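# Pop open the kettle lid with its handle button

## Task

Push down the button on top of the kettle's handle until the lid flips open, with the kettle still upright. Finish with the gripper clear of the kettle and the button risen again. The tumbler, the pink cup, the carton, the white mug and the steel pot must all remain upright.

## Robot and tools

Robot: two six-joint arms, left_arm and right_arm, each ending in a two-finger parallel gripper with a wrist camera and its cable. Base roots in the scene frame: left_arm at (-0.021, +0.327, 0) m, quat_wxyz (+1.000, 0, 0, -0.021); right_arm at (-0.009, -0.282, 0) m, quat_wxyz (+1.000, 0, 0, -0.002). A camera stand sits on the floor behind the arms.

Frame: every position, quaternion and target is in the scene frame. Its origin is at table-top height, halfway between the arms' nominal bases. +z is up, +x points out over the table, and left_arm is on the +y side (arm names do not match image left/right). The fingers point along the gripper's own +z axis and part along its y axis. end_effector_position is the point between the finger pads, roughly 1 cm short of the tips. Reported poses may be off by a few cm, more at long reach, and friction or weight can leave a resting gripper a few cm from its command without any contact.

Row format (used by both motion tools): 16 numbers, always both arms. First left_arm: x, y, z (metres), qw, qx, qy, qz (orientation, w first), opening; then right_arm in the same 8-number order. These are absolute poses, not offsets. Opening runs from -1 (shut) to +1 (fully open, 0.094 m). To hold an arm still, repeat the exact pose and opening it last reported before it started resting; to keep a gripper's orientation, repeat the same quaternion every row rather than copying a drifted reading.

execute_actions(actions, cameras): actions is a list of actions; each action is a list of up to 15 rows, one per 1/30 s control step, with the last row repeated if fewer are given. Every target must lie within 0.6 m of that gripper's current position along each of the gripper's axes, or the action is rejected for both arms; the first action is compared with the last reported state. An empty actions list returns the full state plus images from all cameras. cameras: list of names, ["all"], [] or null.

move(target, speed, blend, opening_speed, grip_force, blocking, cameras): target is one 16-number row or a list of up to 15 rows (absolute poses, no 0.6 m check). Each gripper travels in a straight line from its current Hand target to the row's pose; all paths finish together, within a 10 s cap. speed: m/s, 0.002 to 2.9, default 0.25, one value or one per target; rotation is capped at twice that in rad/s. blend: corner rounding in metres for lists, 0 means stop at each point. opening_speed: rate of opening change per second on the -1..+1 scale, at least 0.2. grip_force: newtons per finger pad, 10 to 50 (50 = full, the default at start), single value or one per arm; it persists. blocking=false returns after about 0.5 s while the move continues; a new move takes over from the running one. Paths do not avoid obstacles or the other arm, and faster moves lag, stray and hit harder. The result adds a move: line saying how it ended (done, off_target, moving, held, fault) and which limits acted (paced = pose clipped, held = steps withheld).

wait(seconds 0 to 10, cameras): lets time pass with last commands held; returns early if a running move ends. stop(cameras): brakes the running move. zoom_image(camera, region): camera is cam_high, cam_low, cam_left_wrist or cam_right_wrist; region is [x0, y0, x1, y1] pixels of its latest 896x504 image, at most 504 by 504. read_manual(section="licences") only returns licence text. finished_scene(scene): integer number of the current scene; ends it irreversibly, so the goal must hold without the robot.

Controller: each step it limits the commanded orientation to within 40 degrees of the measured one, then drives the joints toward it, favouring position. One action may fall short; the result's Hand target shows what was actually sent, so finish the rest next call. Tool commands lists each gripper's current command; a 0 opening is a real command.

Results: end-effector positions and quaternions, Hand target, joint positions (last per arm is measured finger gap in metres), joint velocities (may be noted as within noise), joint torques (include gravity, have offsets and noise; joints 1-3 wrap at ±28 N m), grip_measured (same scale as opening, reads a bit wide when empty), grip_effort_nm (gripper motor effort, negative = closing, not pad force), motor temperatures, and for action calls some per-step positions. MOTOR HOT appears at 75 °C; at 90 °C a fault folds that arm away for the rest of the scene; at 100 °C it collapses. Holding loads, stretched poses or pushing at unreachable targets heat motors.

Avoid: fast contacts, hard pushes into the kettle or table, any contact between the two arms or their cameras, cable contact with objects, knocking over the cups, carton, mug or pot, anything leaving the table, and paths passing close to an arm's own base (go around it). For the button, approach from above slowly, press only slightly past contact with fingers pointing down, confirm the lid opened on camera, then lift clear so the button rises. Loose objects may occasionally be nudged by outside pushes.

Each tool is called after "Emit:" as name(argument=value, ...), one argument or row to a line, values as JSON.

## Session

Emit:
execute_actions(
  actions=[],
)

Scene clock: 0.00 s.
left_arm: end_effector_position=(+0.2208, +0.2112, +0.2815) grip_measured=+1.000 grip_effort_nm=n/a end_effector_quat_wxyz=(+0.506, +0.026, +0.860, -0.059) | right_arm: end_effector_position=(+0.2946, -0.2310, +0.3211) grip_measured=+1.000 grip_effort_nm=n/a end_effector_quat_wxyz=(+0.733, -0.055, +0.664, -0.137)
Joint positions: left_arm=[-0.794 0.807 0.974 -0.786 -0.59 -0.464 0.094] | right_arm=[0.501 0.721 0.476 0.38 0.596 -0.344 0.094]
Joint velocities: within noise
Joint torques (N m): no reading
Motor temperatures (°C): left_arm=[26 33 31 31 27 26 26] | right_arm=[25 31 33 32 30 27 25]
Heat: left arm: 33 °C; right arm: 33 °C.
Hand target: left_arm +0.2193, +0.2139, +0.2815; +0.505, +0.026, +0.861, -0.056 | right_arm +0.2928, -0.2318, +0.3306; +0.741, -0.049, +0.657, -0.133
Tool commands: left_gripper/opening=+1.0 right_gripper/opening=+1.0

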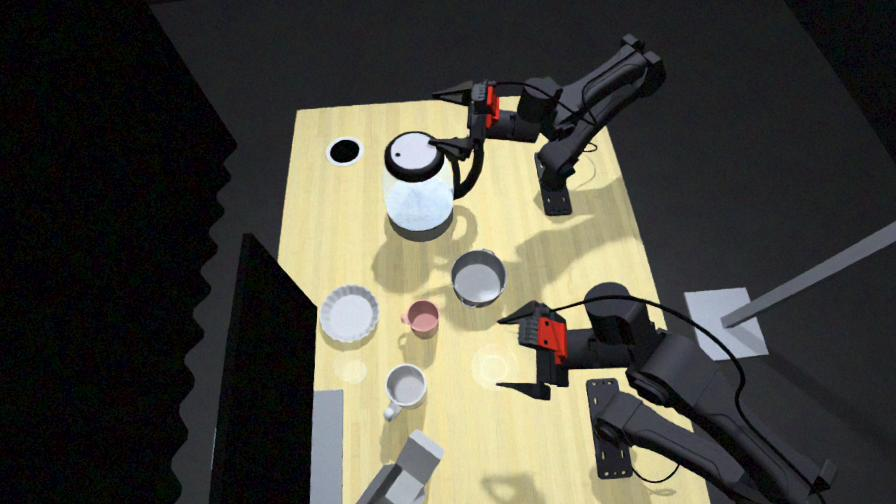

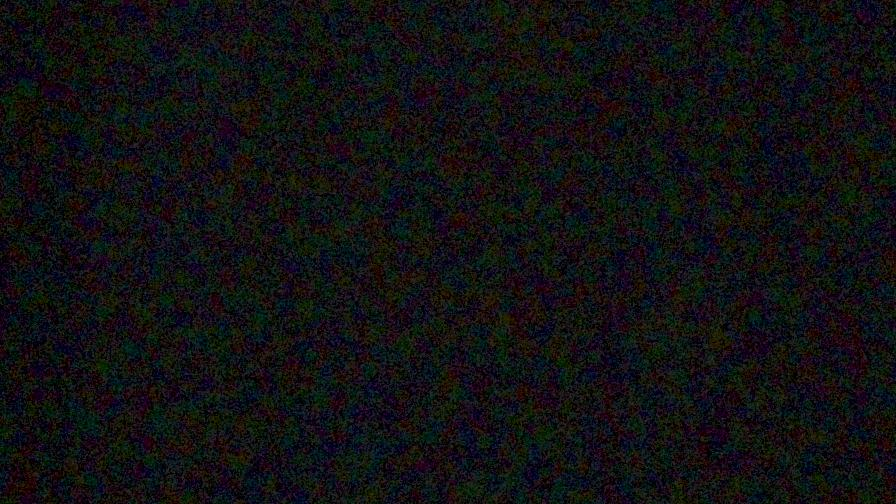

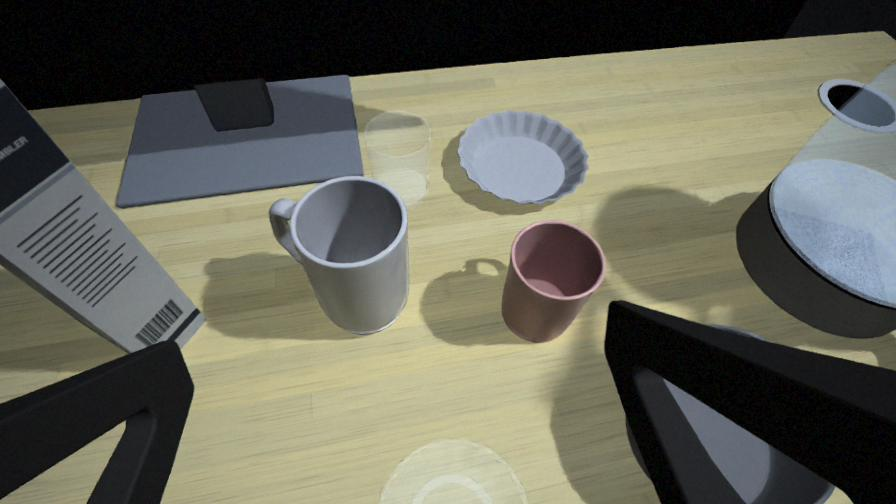

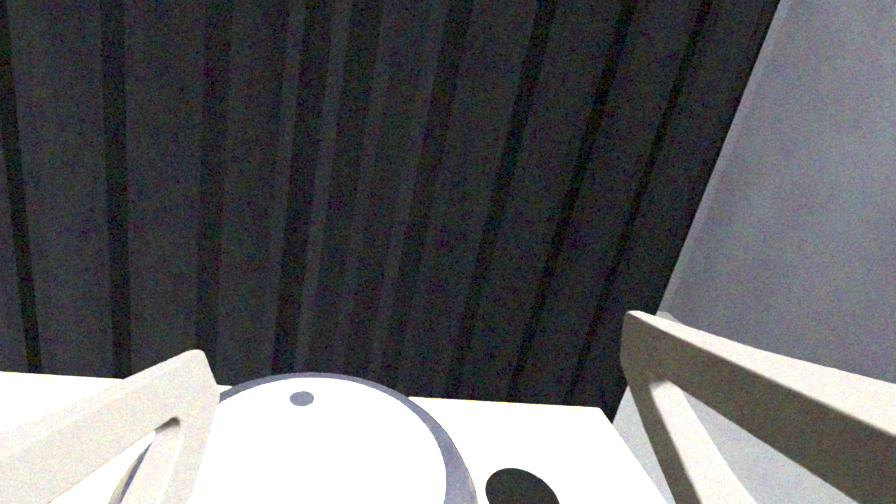

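Emit:
zoom_image(
  camera="cam_high",
  region=[330, 80, 550, 260],
)

Emit:
zoom_image(
  camera="cam_right_wrist",
  region=[100, 300, 604, 504],
)

Emit:
zoom_image(
  camera="cam_left_wrist",
  region=[600, 50, 896, 350],
)

Scaled by 2.291 from the camera's 896x504 image, which has a finer 1280x720 frame.

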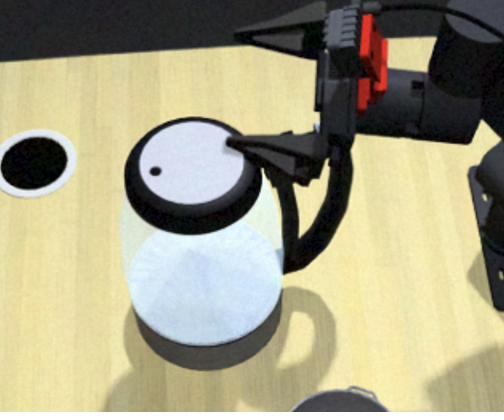

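Scaled by 1.000.

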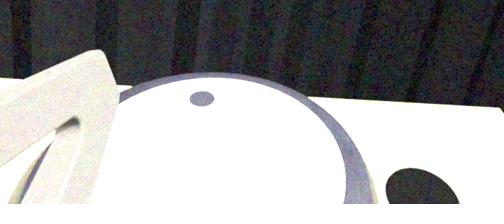

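Scaled by 1.680 from the camera's 896x504 image, which has a finer 1280x720 frame.

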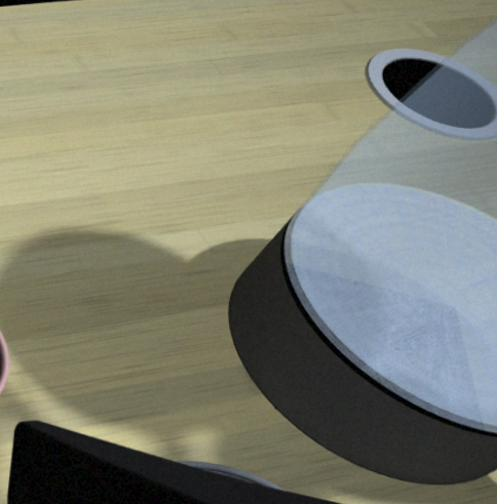

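Emit:
move(
  target=[
    [0.2208,0.2112,0.2815,0.506,0.026,0.860,-0.059,1,0.27,-0.235,0.39,0.733,-0.055,0.664,-0.137,1],
    [0.2208,0.2112,0.2815,0.506,0.026,0.860,-0.059,1,0.22,-0.24,0.43,0.383,0,0.924,0,0],
  ],
  blend=[0.03,0],
  cameras=["cam_high","cam_right_wrist","cam_left_wrist"],
)

Scene clock: 40.97 s.
left_arm: end_effector_position=(+0.2208, +0.2112, +0.2815) grip_measured=+1.000 grip_effort_nm=0.00 end_effector_quat_wxyz=(+0.506, +0.026, +0.860, -0.059) | right_arm: end_effector_position=(+0.2223, -0.2383, +0.4212) grip_measured=+0.003 grip_effort_nm=-0.18 end_effector_quat_wxyz=(+0.414, -0.005, +0.910, +0.012)
Joint positions: left_arm=[-0.794 0.807 0.974 -0.786 -0.59 -0.464 0.094] | right_arm=[0.382 1.221 2.046 -1.57 0.257 0.254 0.047]
Joint torques (N m): left_arm=[-0.13 -0.21 6.24 2.03 -0.22 -0.01] | right_arm=[-0.46 -1.59 6.53 1.6 0.06 -0.03]
Motor temperatures (°C): left_arm=[26 33 33 37 27 26 26] | right_arm=[25 31 35 36 30 27 25]
Heat: left arm: 37 °C; right arm: 36 °C.
Hand target: left_arm +0.2207, +0.2112, +0.2815; +0.506, +0.026, +0.860, -0.059 | right_arm +0.2201, -0.2402, +0.4293; +0.426, -0.006, +0.905, +0.014
Off the commanded pose: left_arm 0.000 m, 0 deg | right_arm 0.009 m, 4 deg.
joint sent to its limit (right arm) — joint 4 (wrist pitch), lower limit. The joint targets are off in orientation, not in position.
move: off_target (right_arm); target 2's new opening was sent with right_arm's hand 0.009 m and 4 deg from that target
Images, in order (width x height): cam_high 896x504, cam_left_wrist 896x504, cam_right_wrist 896x504.

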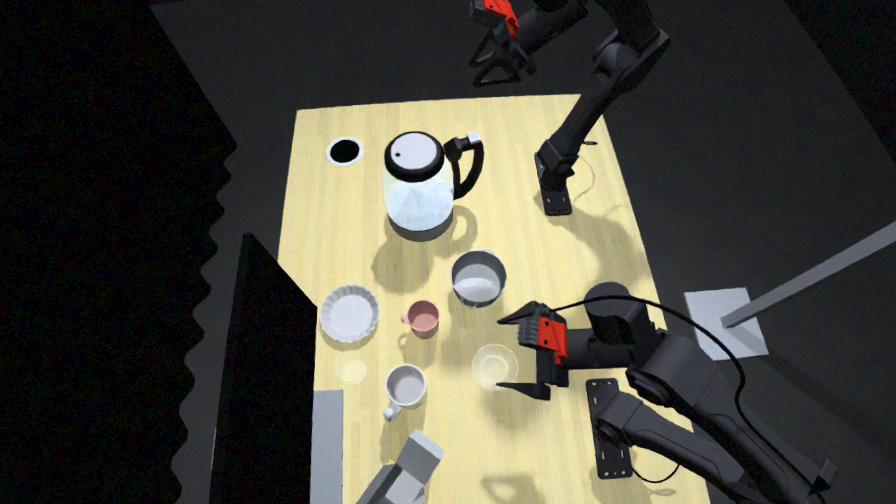

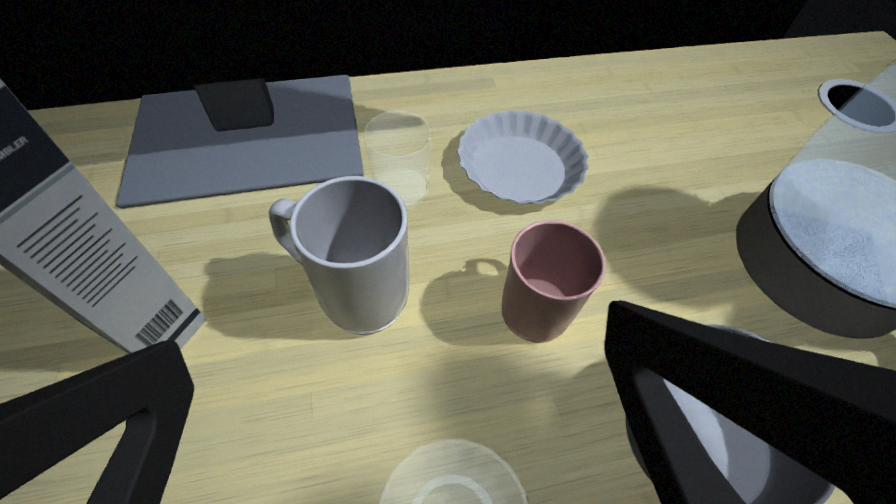

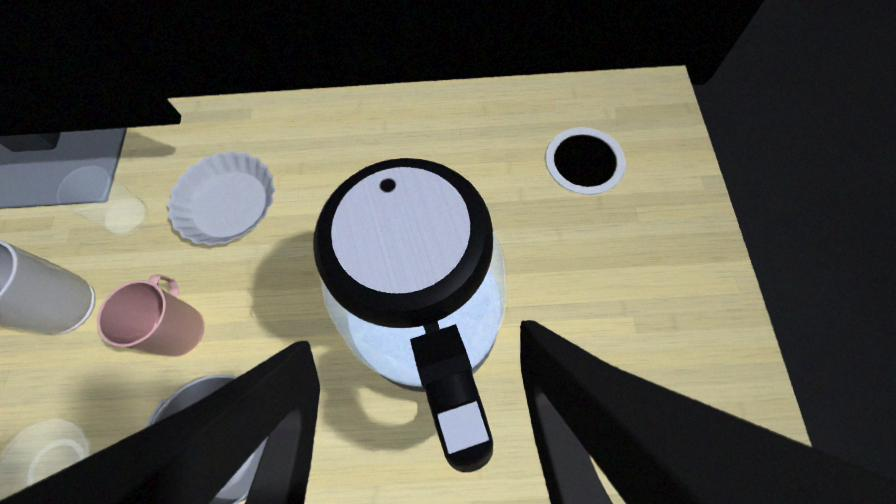

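Emit:
zoom_image(
  camera="cam_right_wrist",
  region=[380, 300, 560, 490],
)

Emit:
zoom_image(
  camera="cam_high",
  region=[370, 110, 510, 260],
)

Scaled by 2.653 from the camera's 896x504 image, which has a finer 1280x720 frame.

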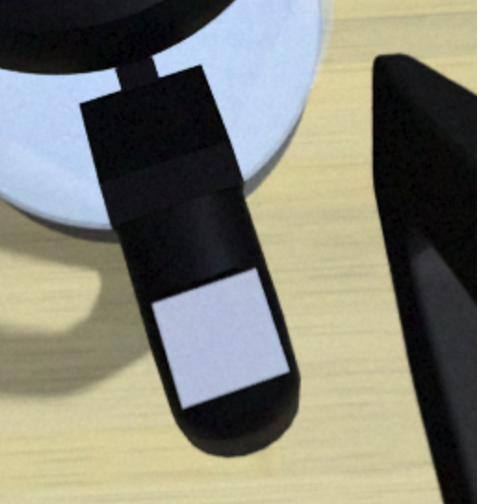

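Scaled by 3.360 from the camera's 896x504 image, which has a finer 1280x720 frame.

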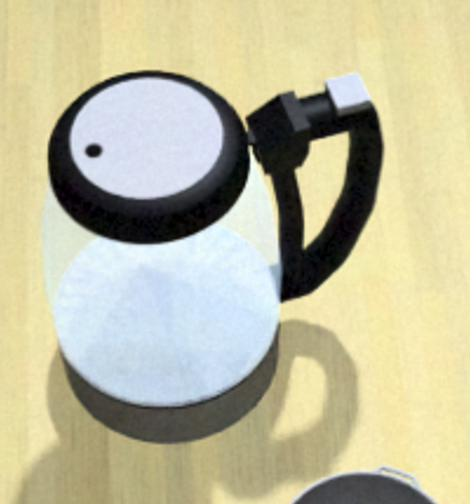

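Emit:
move(
  target=[0.2208,0.2112,0.2815,0.506,0.026,0.860,-0.059,1,0.211,-0.249,0.31,0.4214,-0.0672,0.9038,0.0313,-0.95],
  cameras=["cam_high","cam_right_wrist"],
  speed=0.2,
)

Scene clock: 91.70 s.
left_arm: end_effector_position=(+0.2208, +0.2112, +0.2815) grip_measured=+1.000 grip_effort_nm=0.00 end_effector_quat_wxyz=(+0.506, +0.026, +0.860, -0.059) | right_arm: end_effector_position=(+0.2106, -0.2491, +0.3103) grip_measured=-0.947 grip_effort_nm=-0.19 end_effector_quat_wxyz=(+0.415, -0.063, +0.907, +0.031)
Joint positions: left_arm=[-0.794 0.807 0.974 -0.786 -0.59 -0.464 0.094] | right_arm=[0.152 0.82 1.28 -1.172 0.004 0.008 0.002]
Joint torques (N m): left_arm=[-0.24 -0.18 5.97 1.98 -0.22 0.06] | right_arm=[-0.46 -0.73 4.83 1.9 -0.11 -0.07]
Heat: left arm: 39 °C; right arm: 35 °C.
Hand target: left_arm +0.2207, +0.2112, +0.2815; +0.506, +0.026, +0.860, -0.059 | right_arm +0.2110, -0.2490, +0.3100; +0.421, -0.067, +0.904, +0.031
Off the commanded pose: left_arm 0.000 m, 0 deg | right_arm 0.000 m, 1 deg.
move: done
Images, in order (width x height): cam_high 896x504, cam_right_wrist 896x504.

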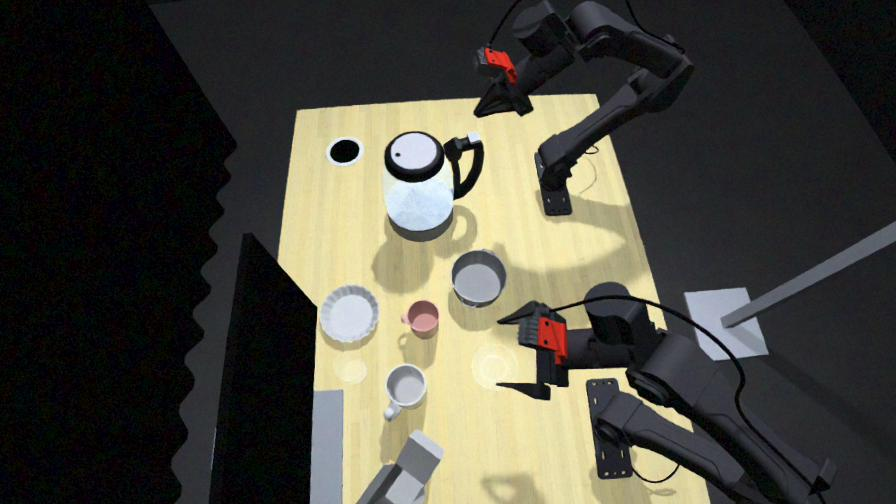

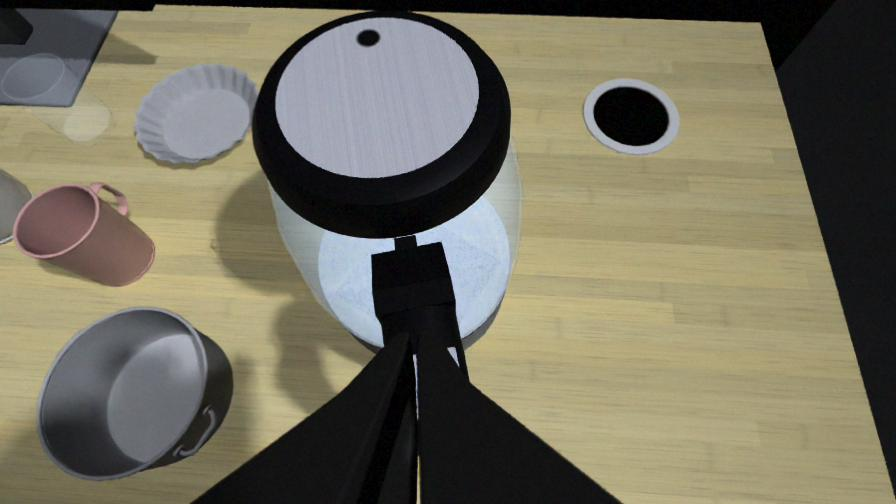

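Emit:
zoom_image(
  camera="cam_right_wrist",
  region=[350, 230, 530, 410],
)

Emit:
zoom_image(
  camera="cam_high",
  region=[430, 80, 540, 190],
)

Scaled by 2.800 from the camera's 896x504 image, which has a finer 1280x720 frame.

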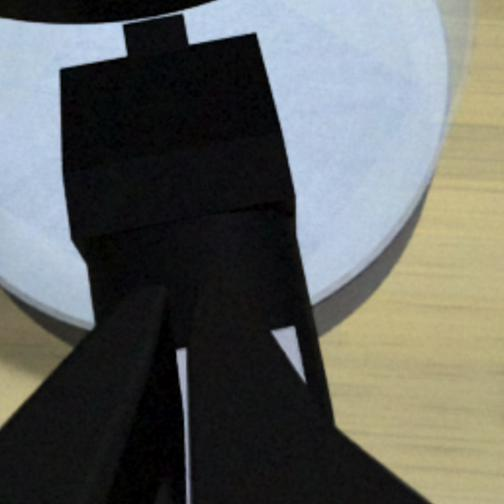

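Scaled by 4.582 from the camera's 896x504 image, which has a finer 1280x720 frame.

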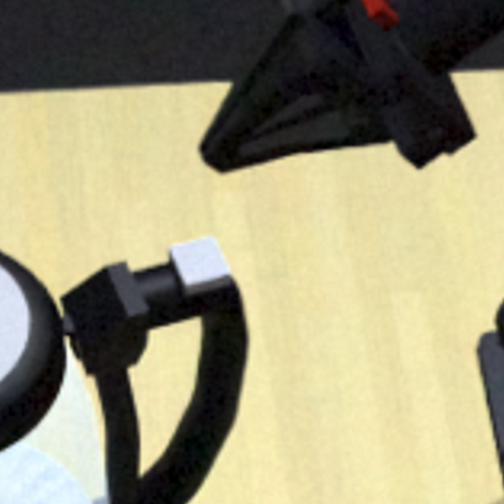

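Emit:
move(
  target=[
    [0.2208,0.2112,0.2815,0.506,0.026,0.860,-0.059,1,0.211,-0.249,0.268,0.4214,-0.0672,0.9038,0.0313,-0.95],
    [0.2208,0.2112,0.2815,0.506,0.026,0.860,-0.059,1,0.211,-0.249,0.259,0.4214,-0.0672,0.9038,0.0313,-0.95],
  ],
  cameras=["cam_high","cam_right_wrist"],
  speed=[0.1,0.03],
  blend=[0.002,0],
)

Scene clock: 110.30 s.
left_arm: end_effector_position=(+0.2208, +0.2112, +0.2815) grip_measured=+1.000 grip_effort_nm=0.00 end_effector_quat_wxyz=(+0.506, +0.026, +0.860, -0.059) | right_arm: end_effector_position=(+0.2107, -0.2490, +0.2589) grip_measured=-0.947 grip_effort_nm=-0.19 end_effector_quat_wxyz=(+0.414, -0.063, +0.908, +0.031)
Joint positions: left_arm=[-0.794 0.807 0.974 -0.786 -0.59 -0.464 0.094] | right_arm=[0.152 0.707 1.023 -1.032 0.003 0.008 0.002]
Joint torques (N m): left_arm=[-0.12 -0.2 6.37 1.99 -0.22 0.02] | right_arm=[-0.47 -0.64 5.35 1.88 -0.11 -0.06]
Heat: left arm: 40 °C; right arm: 37 °C.
Hand target: left_arm +0.2207, +0.2112, +0.2815; +0.506, +0.026, +0.860, -0.059 | right_arm +0.2110, -0.2490, +0.2590; +0.421, -0.067, +0.904, +0.031
Off the commanded pose: left_arm 0.000 m, 0 deg | right_arm 0.000 m, 1 deg.
move: done
Images, in order (width x height): cam_high 896x504, cam_right_wrist 896x504.

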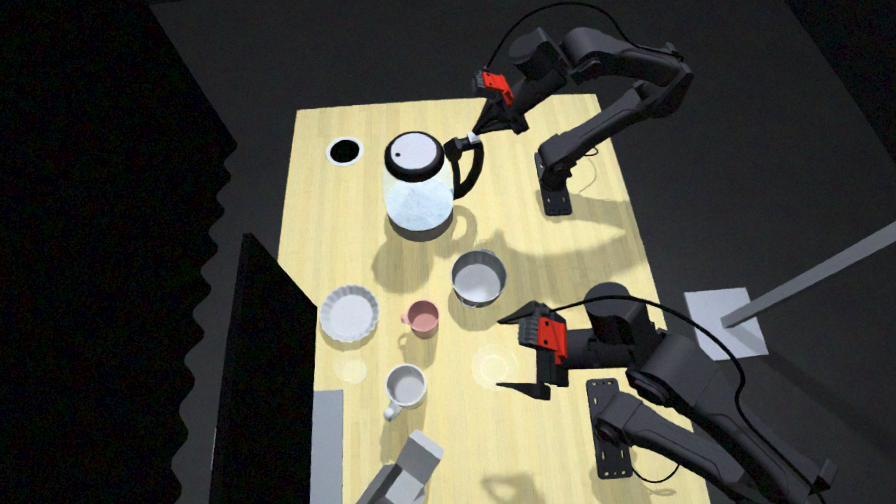

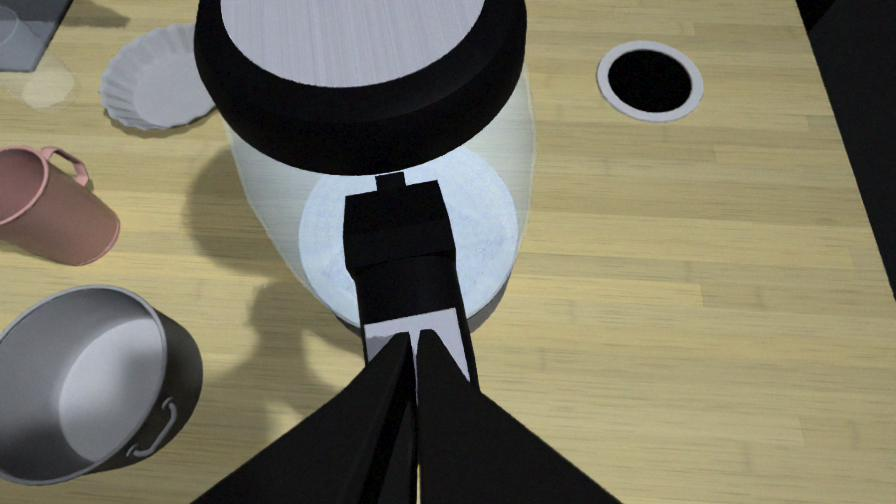

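Emit:
move(
  target=[0.2208,0.2112,0.2815,0.506,0.026,0.860,-0.059,1,0.211,-0.249,0.254,0.4214,-0.0672,0.9038,0.0313,-0.95],
  cameras=["cam_right_wrist"],
  speed=0.03,
)

Emit:
zoom_image(
  camera="cam_right_wrist",
  region=[340, 230, 500, 400],
)

Scene clock: 115.83 s.
left_arm: end_effector_position=(+0.2208, +0.2112, +0.2815) grip_measured=+1.000 grip_effort_nm=0.00 end_effector_quat_wxyz=(+0.506, +0.026, +0.860, -0.059) | right_arm: end_effector_position=(+0.2105, -0.2490, +0.2542) grip_measured=-0.947 grip_effort_nm=-0.18 end_effector_quat_wxyz=(+0.414, -0.063, +0.908, +0.031)
Joint positions: left_arm=[-0.794 0.807 0.974 -0.786 -0.59 -0.464 0.094] | right_arm=[0.152 0.696 1 -1.019 0.003 0.008 0.002]
Joint torques (N m): left_arm=[-0.24 -0.18 6.24 2.01 -0.24 0.04] | right_arm=[-0.49 -0.55 5.38 1.86 -0.11 -0.06]
Heat: left arm: 40 °C; right arm: 37 °C.
Hand target: left_arm +0.2207, +0.2112, +0.2815; +0.506, +0.026, +0.860, -0.059 | right_arm +0.2110, -0.2490, +0.2540; +0.421, -0.067, +0.904, +0.031
Off the commanded pose: left_arm 0.000 m, 0 deg | right_arm 0.000 m, 1 deg.
move: done
Images, in order (width x height): cam_right_wrist 896x504.

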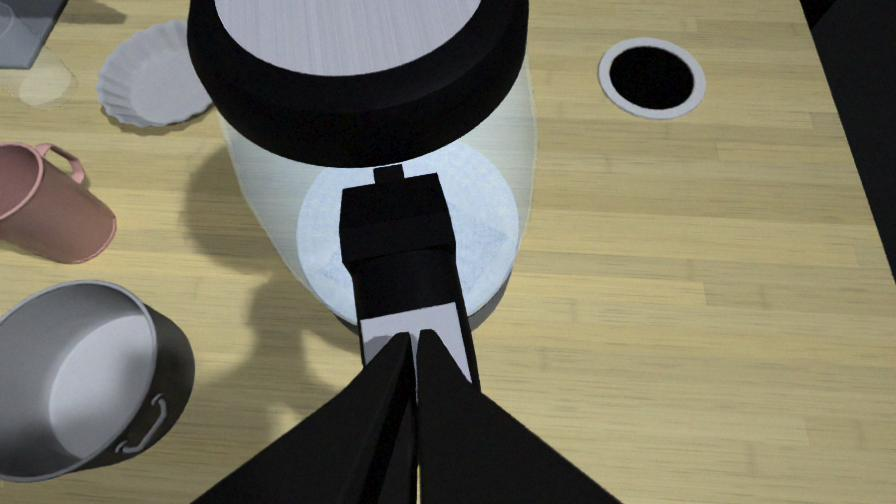

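Scaled by 2.965 from the camera's 896x504 image, which has a finer 1280x720 frame.

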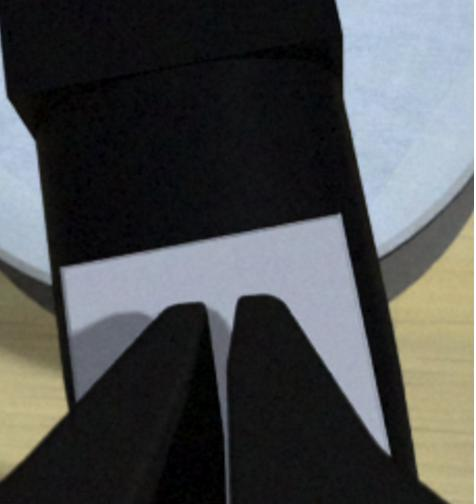

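Emit:
move(
  target=[0.2208,0.2112,0.2815,0.506,0.026,0.860,-0.059,1,0.211,-0.249,0.250,0.4214,-0.0672,0.9038,0.0313,-0.95],
  cameras=["cam_right_wrist"],
  speed=0.03,
)

Emit:
zoom_image(
  camera="cam_right_wrist",
  region=[340, 230, 500, 400],
)

Scene clock: 120.37 s.
left_arm: end_effector_position=(+0.2208, +0.2112, +0.2815) grip_measured=+1.000 grip_effort_nm=0.00 end_effector_quat_wxyz=(+0.506, +0.026, +0.860, -0.059) | right_arm: end_effector_position=(+0.2121, -0.2487, +0.2540) grip_measured=-0.947 grip_effort_nm=-0.19 end_effector_quat_wxyz=(+0.421, -0.063, +0.904, +0.032)
Joint positions: left_arm=[-0.794 0.807 0.974 -0.786 -0.59 -0.464 0.094] | right_arm=[0.152 0.686 0.984 -0.997 0.003 0.008 0.002]
Joint torques (N m): left_arm=[-0.17 -0.31 6.31 2.01 -0.22 0.02] | right_arm=[-0.5 -0.34 5.19 1.77 -0.11 -0.06]
Heat: left arm: 40 °C; right arm: 37 °C.
Hand target: left_arm +0.2207, +0.2112, +0.2815; +0.506, +0.026, +0.860, -0.059 | right_arm +0.2110, -0.2489, +0.2501; +0.421, -0.067, +0.904, +0.031
Off the commanded pose: left_arm 0.000 m, 0 deg | right_arm 0.004 m, 0 deg.
move: done
Images, in order (width x height): cam_right_wrist 896x504.

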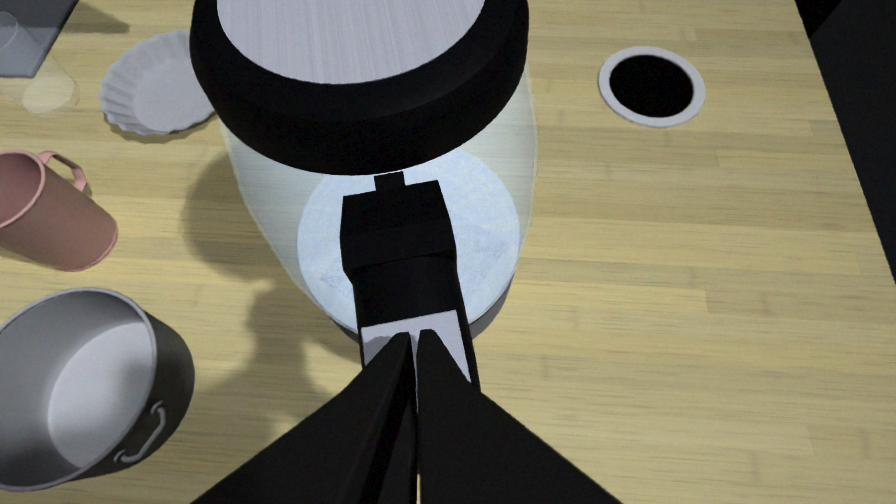

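Scaled by 2.965 from the camera's 896x504 image, which has a finer 1280x720 frame.

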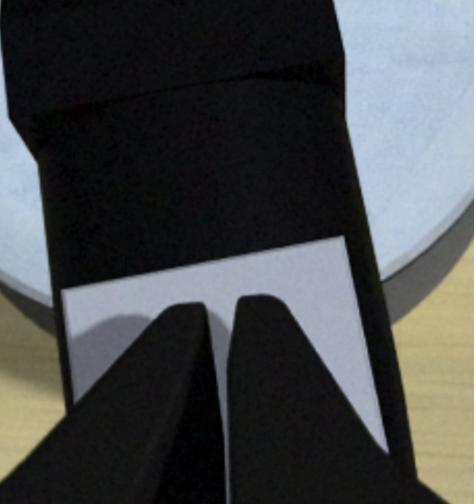

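Emit:
move(
  target=[0.2208,0.2112,0.2815,0.506,0.026,0.860,-0.059,1,0.210,-0.249,0.244,0.4214,-0.0672,0.9038,0.0313,-0.95],
  cameras=["cam_right_wrist"],
  speed=0.03,
)

Scene clock: 124.73 s.
left_arm: end_effector_position=(+0.2208, +0.2112, +0.2815) grip_measured=+1.000 grip_effort_nm=0.00 end_effector_quat_wxyz=(+0.506, +0.026, +0.860, -0.059) | right_arm: end_effector_position=(+0.2134, -0.2485, +0.2536) grip_measured=-0.947 grip_effort_nm=-0.18 end_effector_quat_wxyz=(+0.432, -0.063, +0.899, +0.033)
Joint positions: left_arm=[-0.794 0.807 0.974 -0.786 -0.59 -0.464 0.094] | right_arm=[0.152 0.667 0.961 -0.969 0.003 0.008 0.002]
Joint torques (N m): left_arm=[-0.1 -0.23 6.37 2 -0.21 0.04] | right_arm=[-0.4 0.01 4.85 1.61 -0.1 -0.05]
Heat: left arm: 40 °C; right arm: 37 °C.
Hand target: left_arm +0.2207, +0.2112, +0.2815; +0.506, +0.026, +0.860, -0.059 | right_arm +0.2100, -0.2489, +0.2441; +0.421, -0.067, +0.904, +0.031
Off the commanded pose: left_arm 0.000 m, 0 deg | right_arm 0.010 m, 1 deg.
move: done
Images, in order (width x height): cam_right_wrist 896x504.

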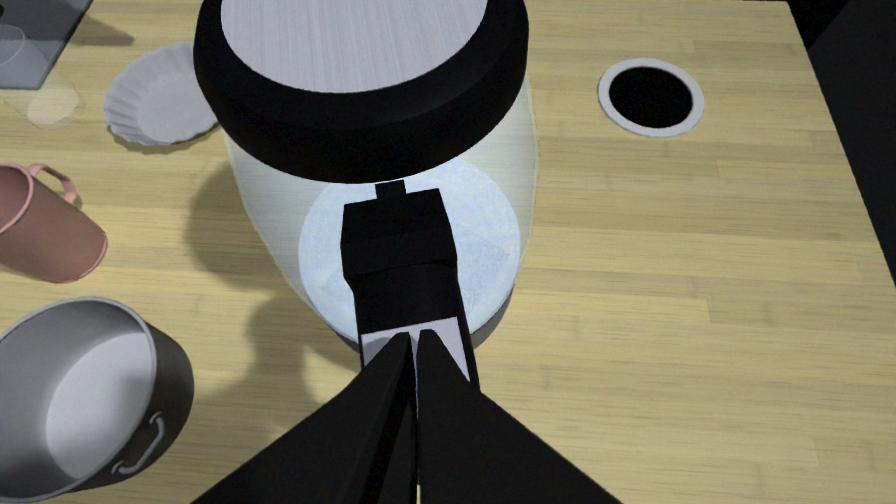

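Emit:
move(
  target=[0.2208,0.2112,0.2815,0.506,0.026,0.860,-0.059,1,0.209,-0.249,0.234,0.4214,-0.0672,0.9038,0.0313,-0.95],
  cameras=["cam_right_wrist"],
  speed=0.03,
)

Scene clock: 129.57 s.
left_arm: end_effector_position=(+0.2208, +0.2112, +0.2815) grip_measured=+1.000 grip_effort_nm=0.00 end_effector_quat_wxyz=(+0.506, +0.026, +0.860, -0.059) | right_arm: end_effector_position=(+0.2162, -0.2481, +0.2531) grip_measured=-0.947 grip_effort_nm=-0.18 end_effector_quat_wxyz=(+0.448, -0.062, +0.891, +0.034)
Joint positions: left_arm=[-0.794 0.807 0.974 -0.786 -0.59 -0.464 0.094] | right_arm=[0.152 0.641 0.923 -0.921 0.003 0.008 0.002]
Joint torques (N m): left_arm=[-0.14 -0.28 6.11 1.98 -0.21 0.03] | right_arm=[-0.29 0.53 4.42 1.39 -0.09 -0.04]
Heat: left arm: 40 °C; right arm: 37 °C.
Hand target: left_arm +0.2207, +0.2112, +0.2815; +0.506, +0.026, +0.860, -0.059 | right_arm +0.2092, -0.2489, +0.2345; +0.421, -0.067, +0.904, +0.031
Off the commanded pose: left_arm 0.000 m, 0 deg | right_arm 0.020 m, 3 deg.
move: off_target (right_arm)
Images, in order (width x height): cam_right_wrist 896x504.

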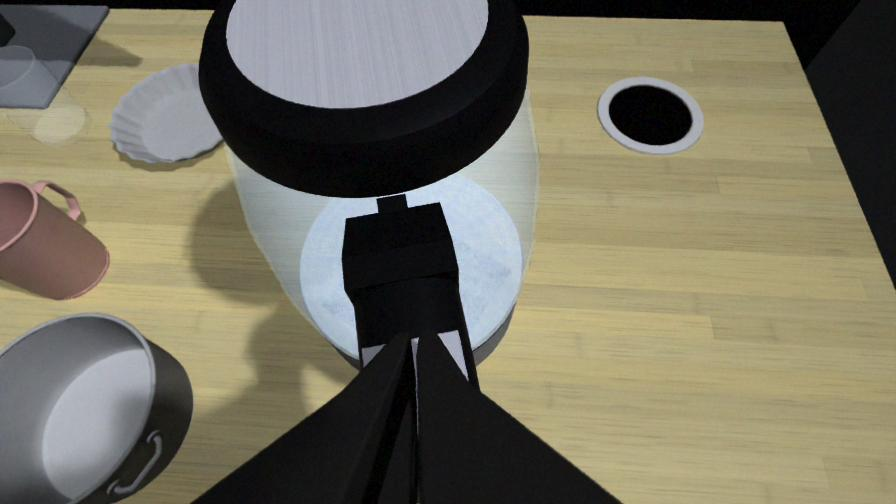

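Emit:
move(
  target=[0.2208,0.2112,0.2815,0.506,0.026,0.860,-0.059,1,0.200,-0.25,0.224,0.4214,-0.0672,0.9038,0.0313,-0.95],
  cameras=["cam_right_wrist"],
  speed=0.03,
)

Scene clock: 135.10 s.
left_arm: end_effector_position=(+0.2208, +0.2112, +0.2815) grip_measured=+1.000 grip_effort_nm=0.00 end_effector_quat_wxyz=(+0.506, +0.026, +0.860, -0.059) | right_arm: end_effector_position=(+0.2141, -0.2484, +0.2524) grip_measured=-0.947 grip_effort_nm=-0.18 end_effector_quat_wxyz=(+0.466, -0.062, +0.882, +0.035)
Joint positions: left_arm=[-0.794 0.807 0.974 -0.786 -0.59 -0.464 0.094] | right_arm=[0.152 0.594 0.882 -0.887 0.003 0.008 0.002]
Joint torques (N m): left_arm=[-0.1 -0.02 6.22 2 -0.21 0.01] | right_arm=[-0.03 0.54 4.25 0.98 -0.06 -0.02]
Heat: left arm: 40 °C; right arm: 36 °C.
Hand target: left_arm +0.2207, +0.2112, +0.2815; +0.506, +0.026, +0.860, -0.059 | right_arm +0.2009, -0.2499, +0.2252; +0.421, -0.067, +0.904, +0.032
Off the commanded pose: left_arm 0.000 m, 0 deg | right_arm 0.032 m, 6 deg.
move: off_target (right_arm)
Images, in order (width x height): cam_right_wrist 896x504.

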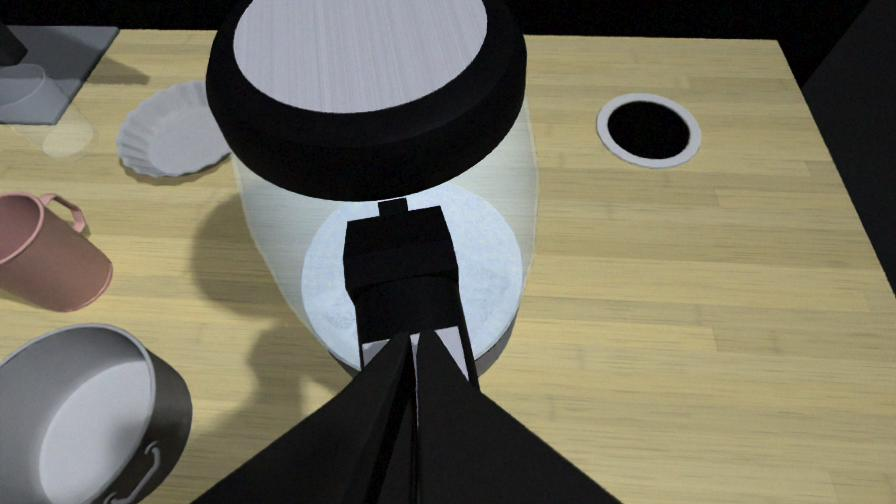

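Emit:
move(
  target=[0.2208,0.2112,0.2815,0.506,0.026,0.860,-0.059,1,0.195,-0.25,0.210,0.4214,-0.0672,0.9038,0.0313,-0.95],
  cameras=["cam_right_wrist"],
  speed=0.04,
)

Scene clock: 139.07 s.
left_arm: end_effector_position=(+0.2208, +0.2112, +0.2815) grip_measured=+1.000 grip_effort_nm=0.00 end_effector_quat_wxyz=(+0.506, +0.026, +0.860, -0.059) | right_arm: end_effector_position=(+0.2134, -0.2476, +0.2517) grip_measured=-0.947 grip_effort_nm=-0.18 end_effector_quat_wxyz=(+0.486, -0.062, +0.871, +0.038)
Joint positions: left_arm=[-0.794 0.807 0.974 -0.786 -0.59 -0.464 0.094] | right_arm=[0.155 0.546 0.835 -0.841 0.003 0.008 0.002]
Joint torques (N m): left_arm=[-0.28 0.14 6.37 2.03 -0.21 0.05] | right_arm=[0.39 1.25 3.59 0.67 0.02 0.03]
Heat: left arm: 40 °C; right arm: 36 °C.
Hand target: left_arm +0.2207, +0.2112, +0.2815; +0.506, +0.026, +0.860, -0.059 | right_arm +0.1965, -0.2499, +0.2128; +0.422, -0.068, +0.904, +0.031
Off the commanded pose: left_arm 0.000 m, 0 deg | right_arm 0.046 m, 8 deg.
move: off_target (right_arm)
Images, in order (width x height): cam_right_wrist 896x504.

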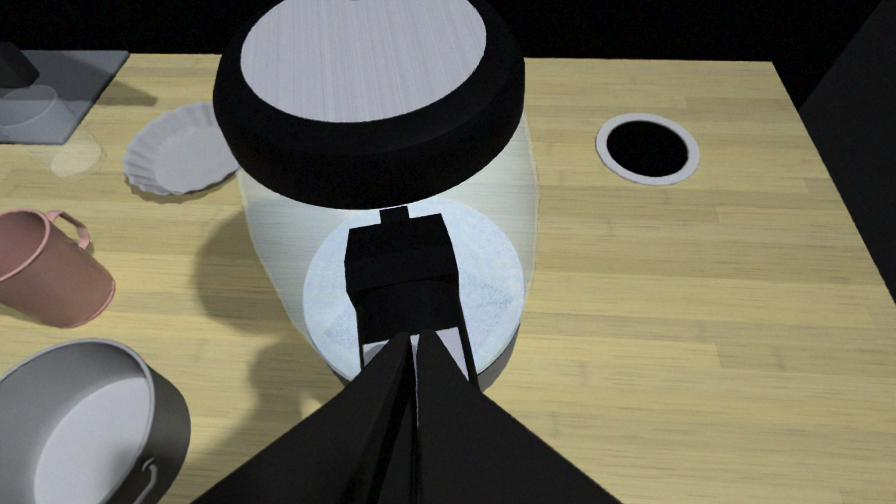

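Emit:
move(
  target=[0.2208,0.2112,0.2815,0.506,0.026,0.860,-0.059,1,0.193,-0.251,0.200,0.3411,-0.0696,0.9371,0.0253,-0.95],
  cameras=["cam_right_wrist","cam_high"],
  speed=0.04,
)

Scene clock: 145.93 s.
left_arm: end_effector_position=(+0.2208, +0.2112, +0.2815) grip_measured=+1.000 grip_effort_nm=0.00 end_effector_quat_wxyz=(+0.506, +0.026, +0.860, -0.059) | right_arm: end_effector_position=(+0.2144, -0.2475, +0.2453) grip_measured=-0.947 grip_effort_nm=-0.18 end_effector_quat_wxyz=(+0.435, -0.064, +0.897, +0.034)
Joint positions: left_arm=[-0.794 0.807 0.974 -0.786 -0.59 -0.464 0.094] | right_arm=[0.155 0.647 0.915 -0.936 0.003 0.008 0.002]
Joint torques (N m): left_arm=[-0.1 -0.1 6.2 2.02 -0.21 0.04] | right_arm=[-0.2 4.9 5.26 0.2 -0.05 0]
Heat: left arm: 41 °C; right arm: 35 °C.
Hand target: left_arm +0.2207, +0.2112, +0.2815; +0.506, +0.026, +0.860, -0.059 | right_arm +0.1929, -0.2509, +0.2045; +0.344, -0.069, +0.936, +0.026
Off the commanded pose: left_arm 0.000 m, 0 deg | right_arm 0.050 m, 12 deg.
move: off_target (right_arm)
Images, in order (width x height): cam_high 896x504, cam_right_wrist 896x504.

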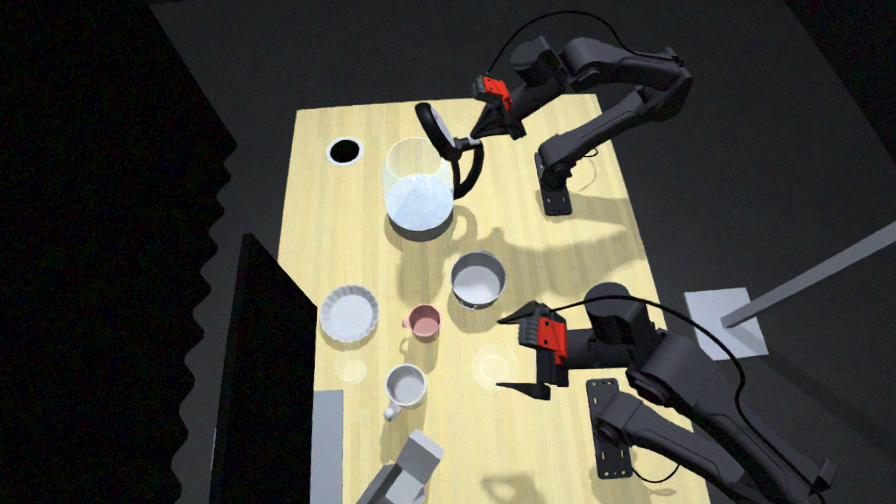

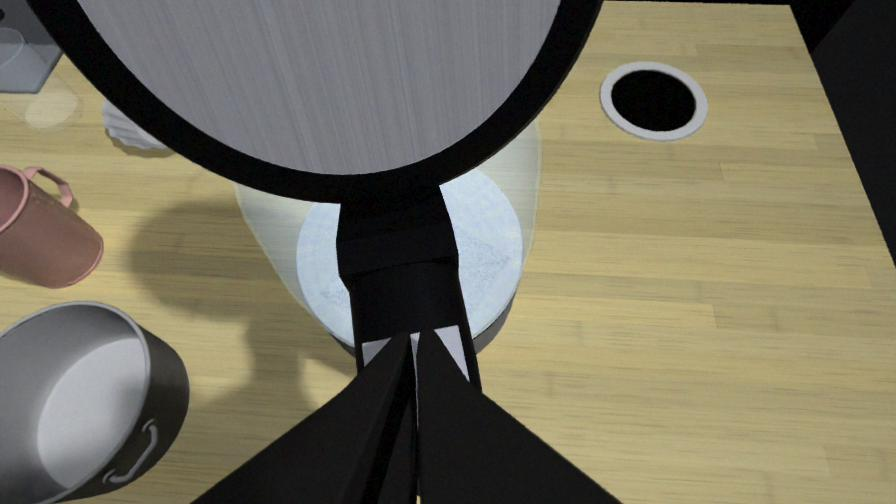

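Emit:
move(
  target=[
    [0.2208,0.2112,0.2815,0.506,0.026,0.860,-0.059,1,0.200,-0.25,0.265,0.4214,-0.0672,0.9038,0.0313,-0.95],
    [0.2208,0.2112,0.2815,0.506,0.026,0.860,-0.059,1,0.150,-0.255,0.30,0.4214,-0.0672,0.9038,0.0313,-0.95],
  ],
  cameras=["cam_right_wrist","cam_high"],
  speed=[0.06,0.15],
  blend=[0.005,0],
)

Scene clock: 158.50 s.
left_arm: end_effector_position=(+0.2208, +0.2112, +0.2815) grip_measured=+1.000 grip_effort_nm=0.00 end_effector_quat_wxyz=(+0.506, +0.026, +0.860, -0.059) | right_arm: end_effector_position=(+0.1519, -0.2537, +0.2888) grip_measured=-0.947 grip_effort_nm=-0.18 end_effector_quat_wxyz=(+0.405, -0.073, +0.911, +0.031)
Joint positions: left_arm=[-0.794 0.807 0.974 -0.786 -0.59 -0.464 0.094] | right_arm=[0.237 0.622 1.201 -1.313 0.058 0.048 0.002]
Joint torques (N m): left_arm=[-0.21 0.01 6.23 1.98 -0.22 0.03] | right_arm=[0.47 1.84 7.72 1.64 0.12 0.13]
Heat: left arm: 41 °C; right arm: 34 °C.
Hand target: left_arm +0.2207, +0.2112, +0.2815; +0.506, +0.026, +0.860, -0.059 | right_arm +0.1499, -0.2550, +0.2999; +0.422, -0.067, +0.904, +0.032
Off the commanded pose: left_arm 0.000 m, 0 deg | right_arm 0.011 m, 2 deg.
move: off_target (right_arm)
Images, in order (width x height): cam_high 896x504, cam_right_wrist 896x504.

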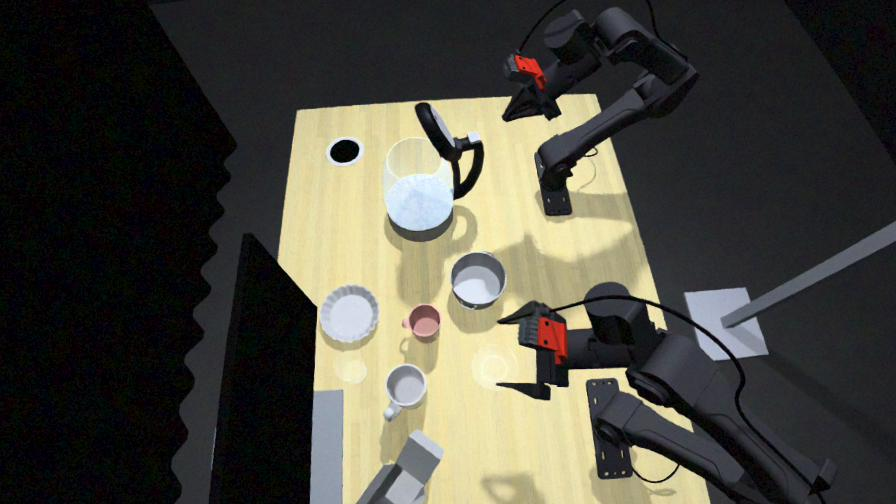

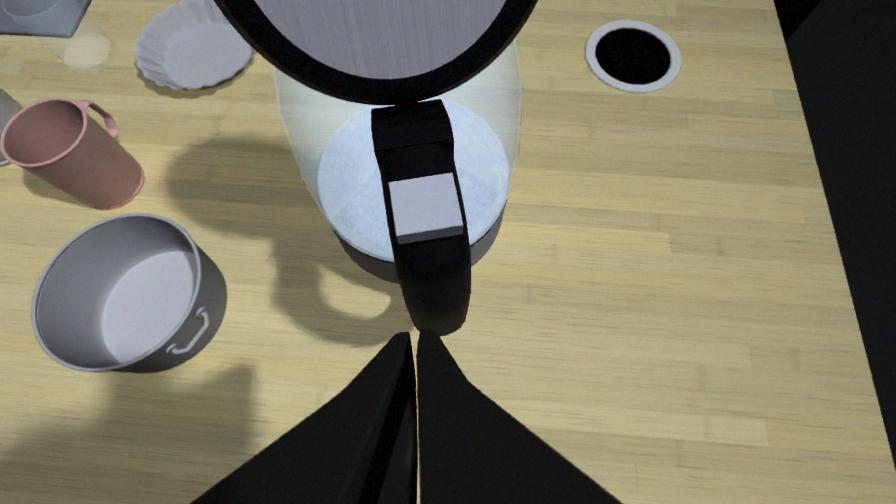

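Emit:
finished_scene(
  scene=1,
)

The scene is finished: the task was done.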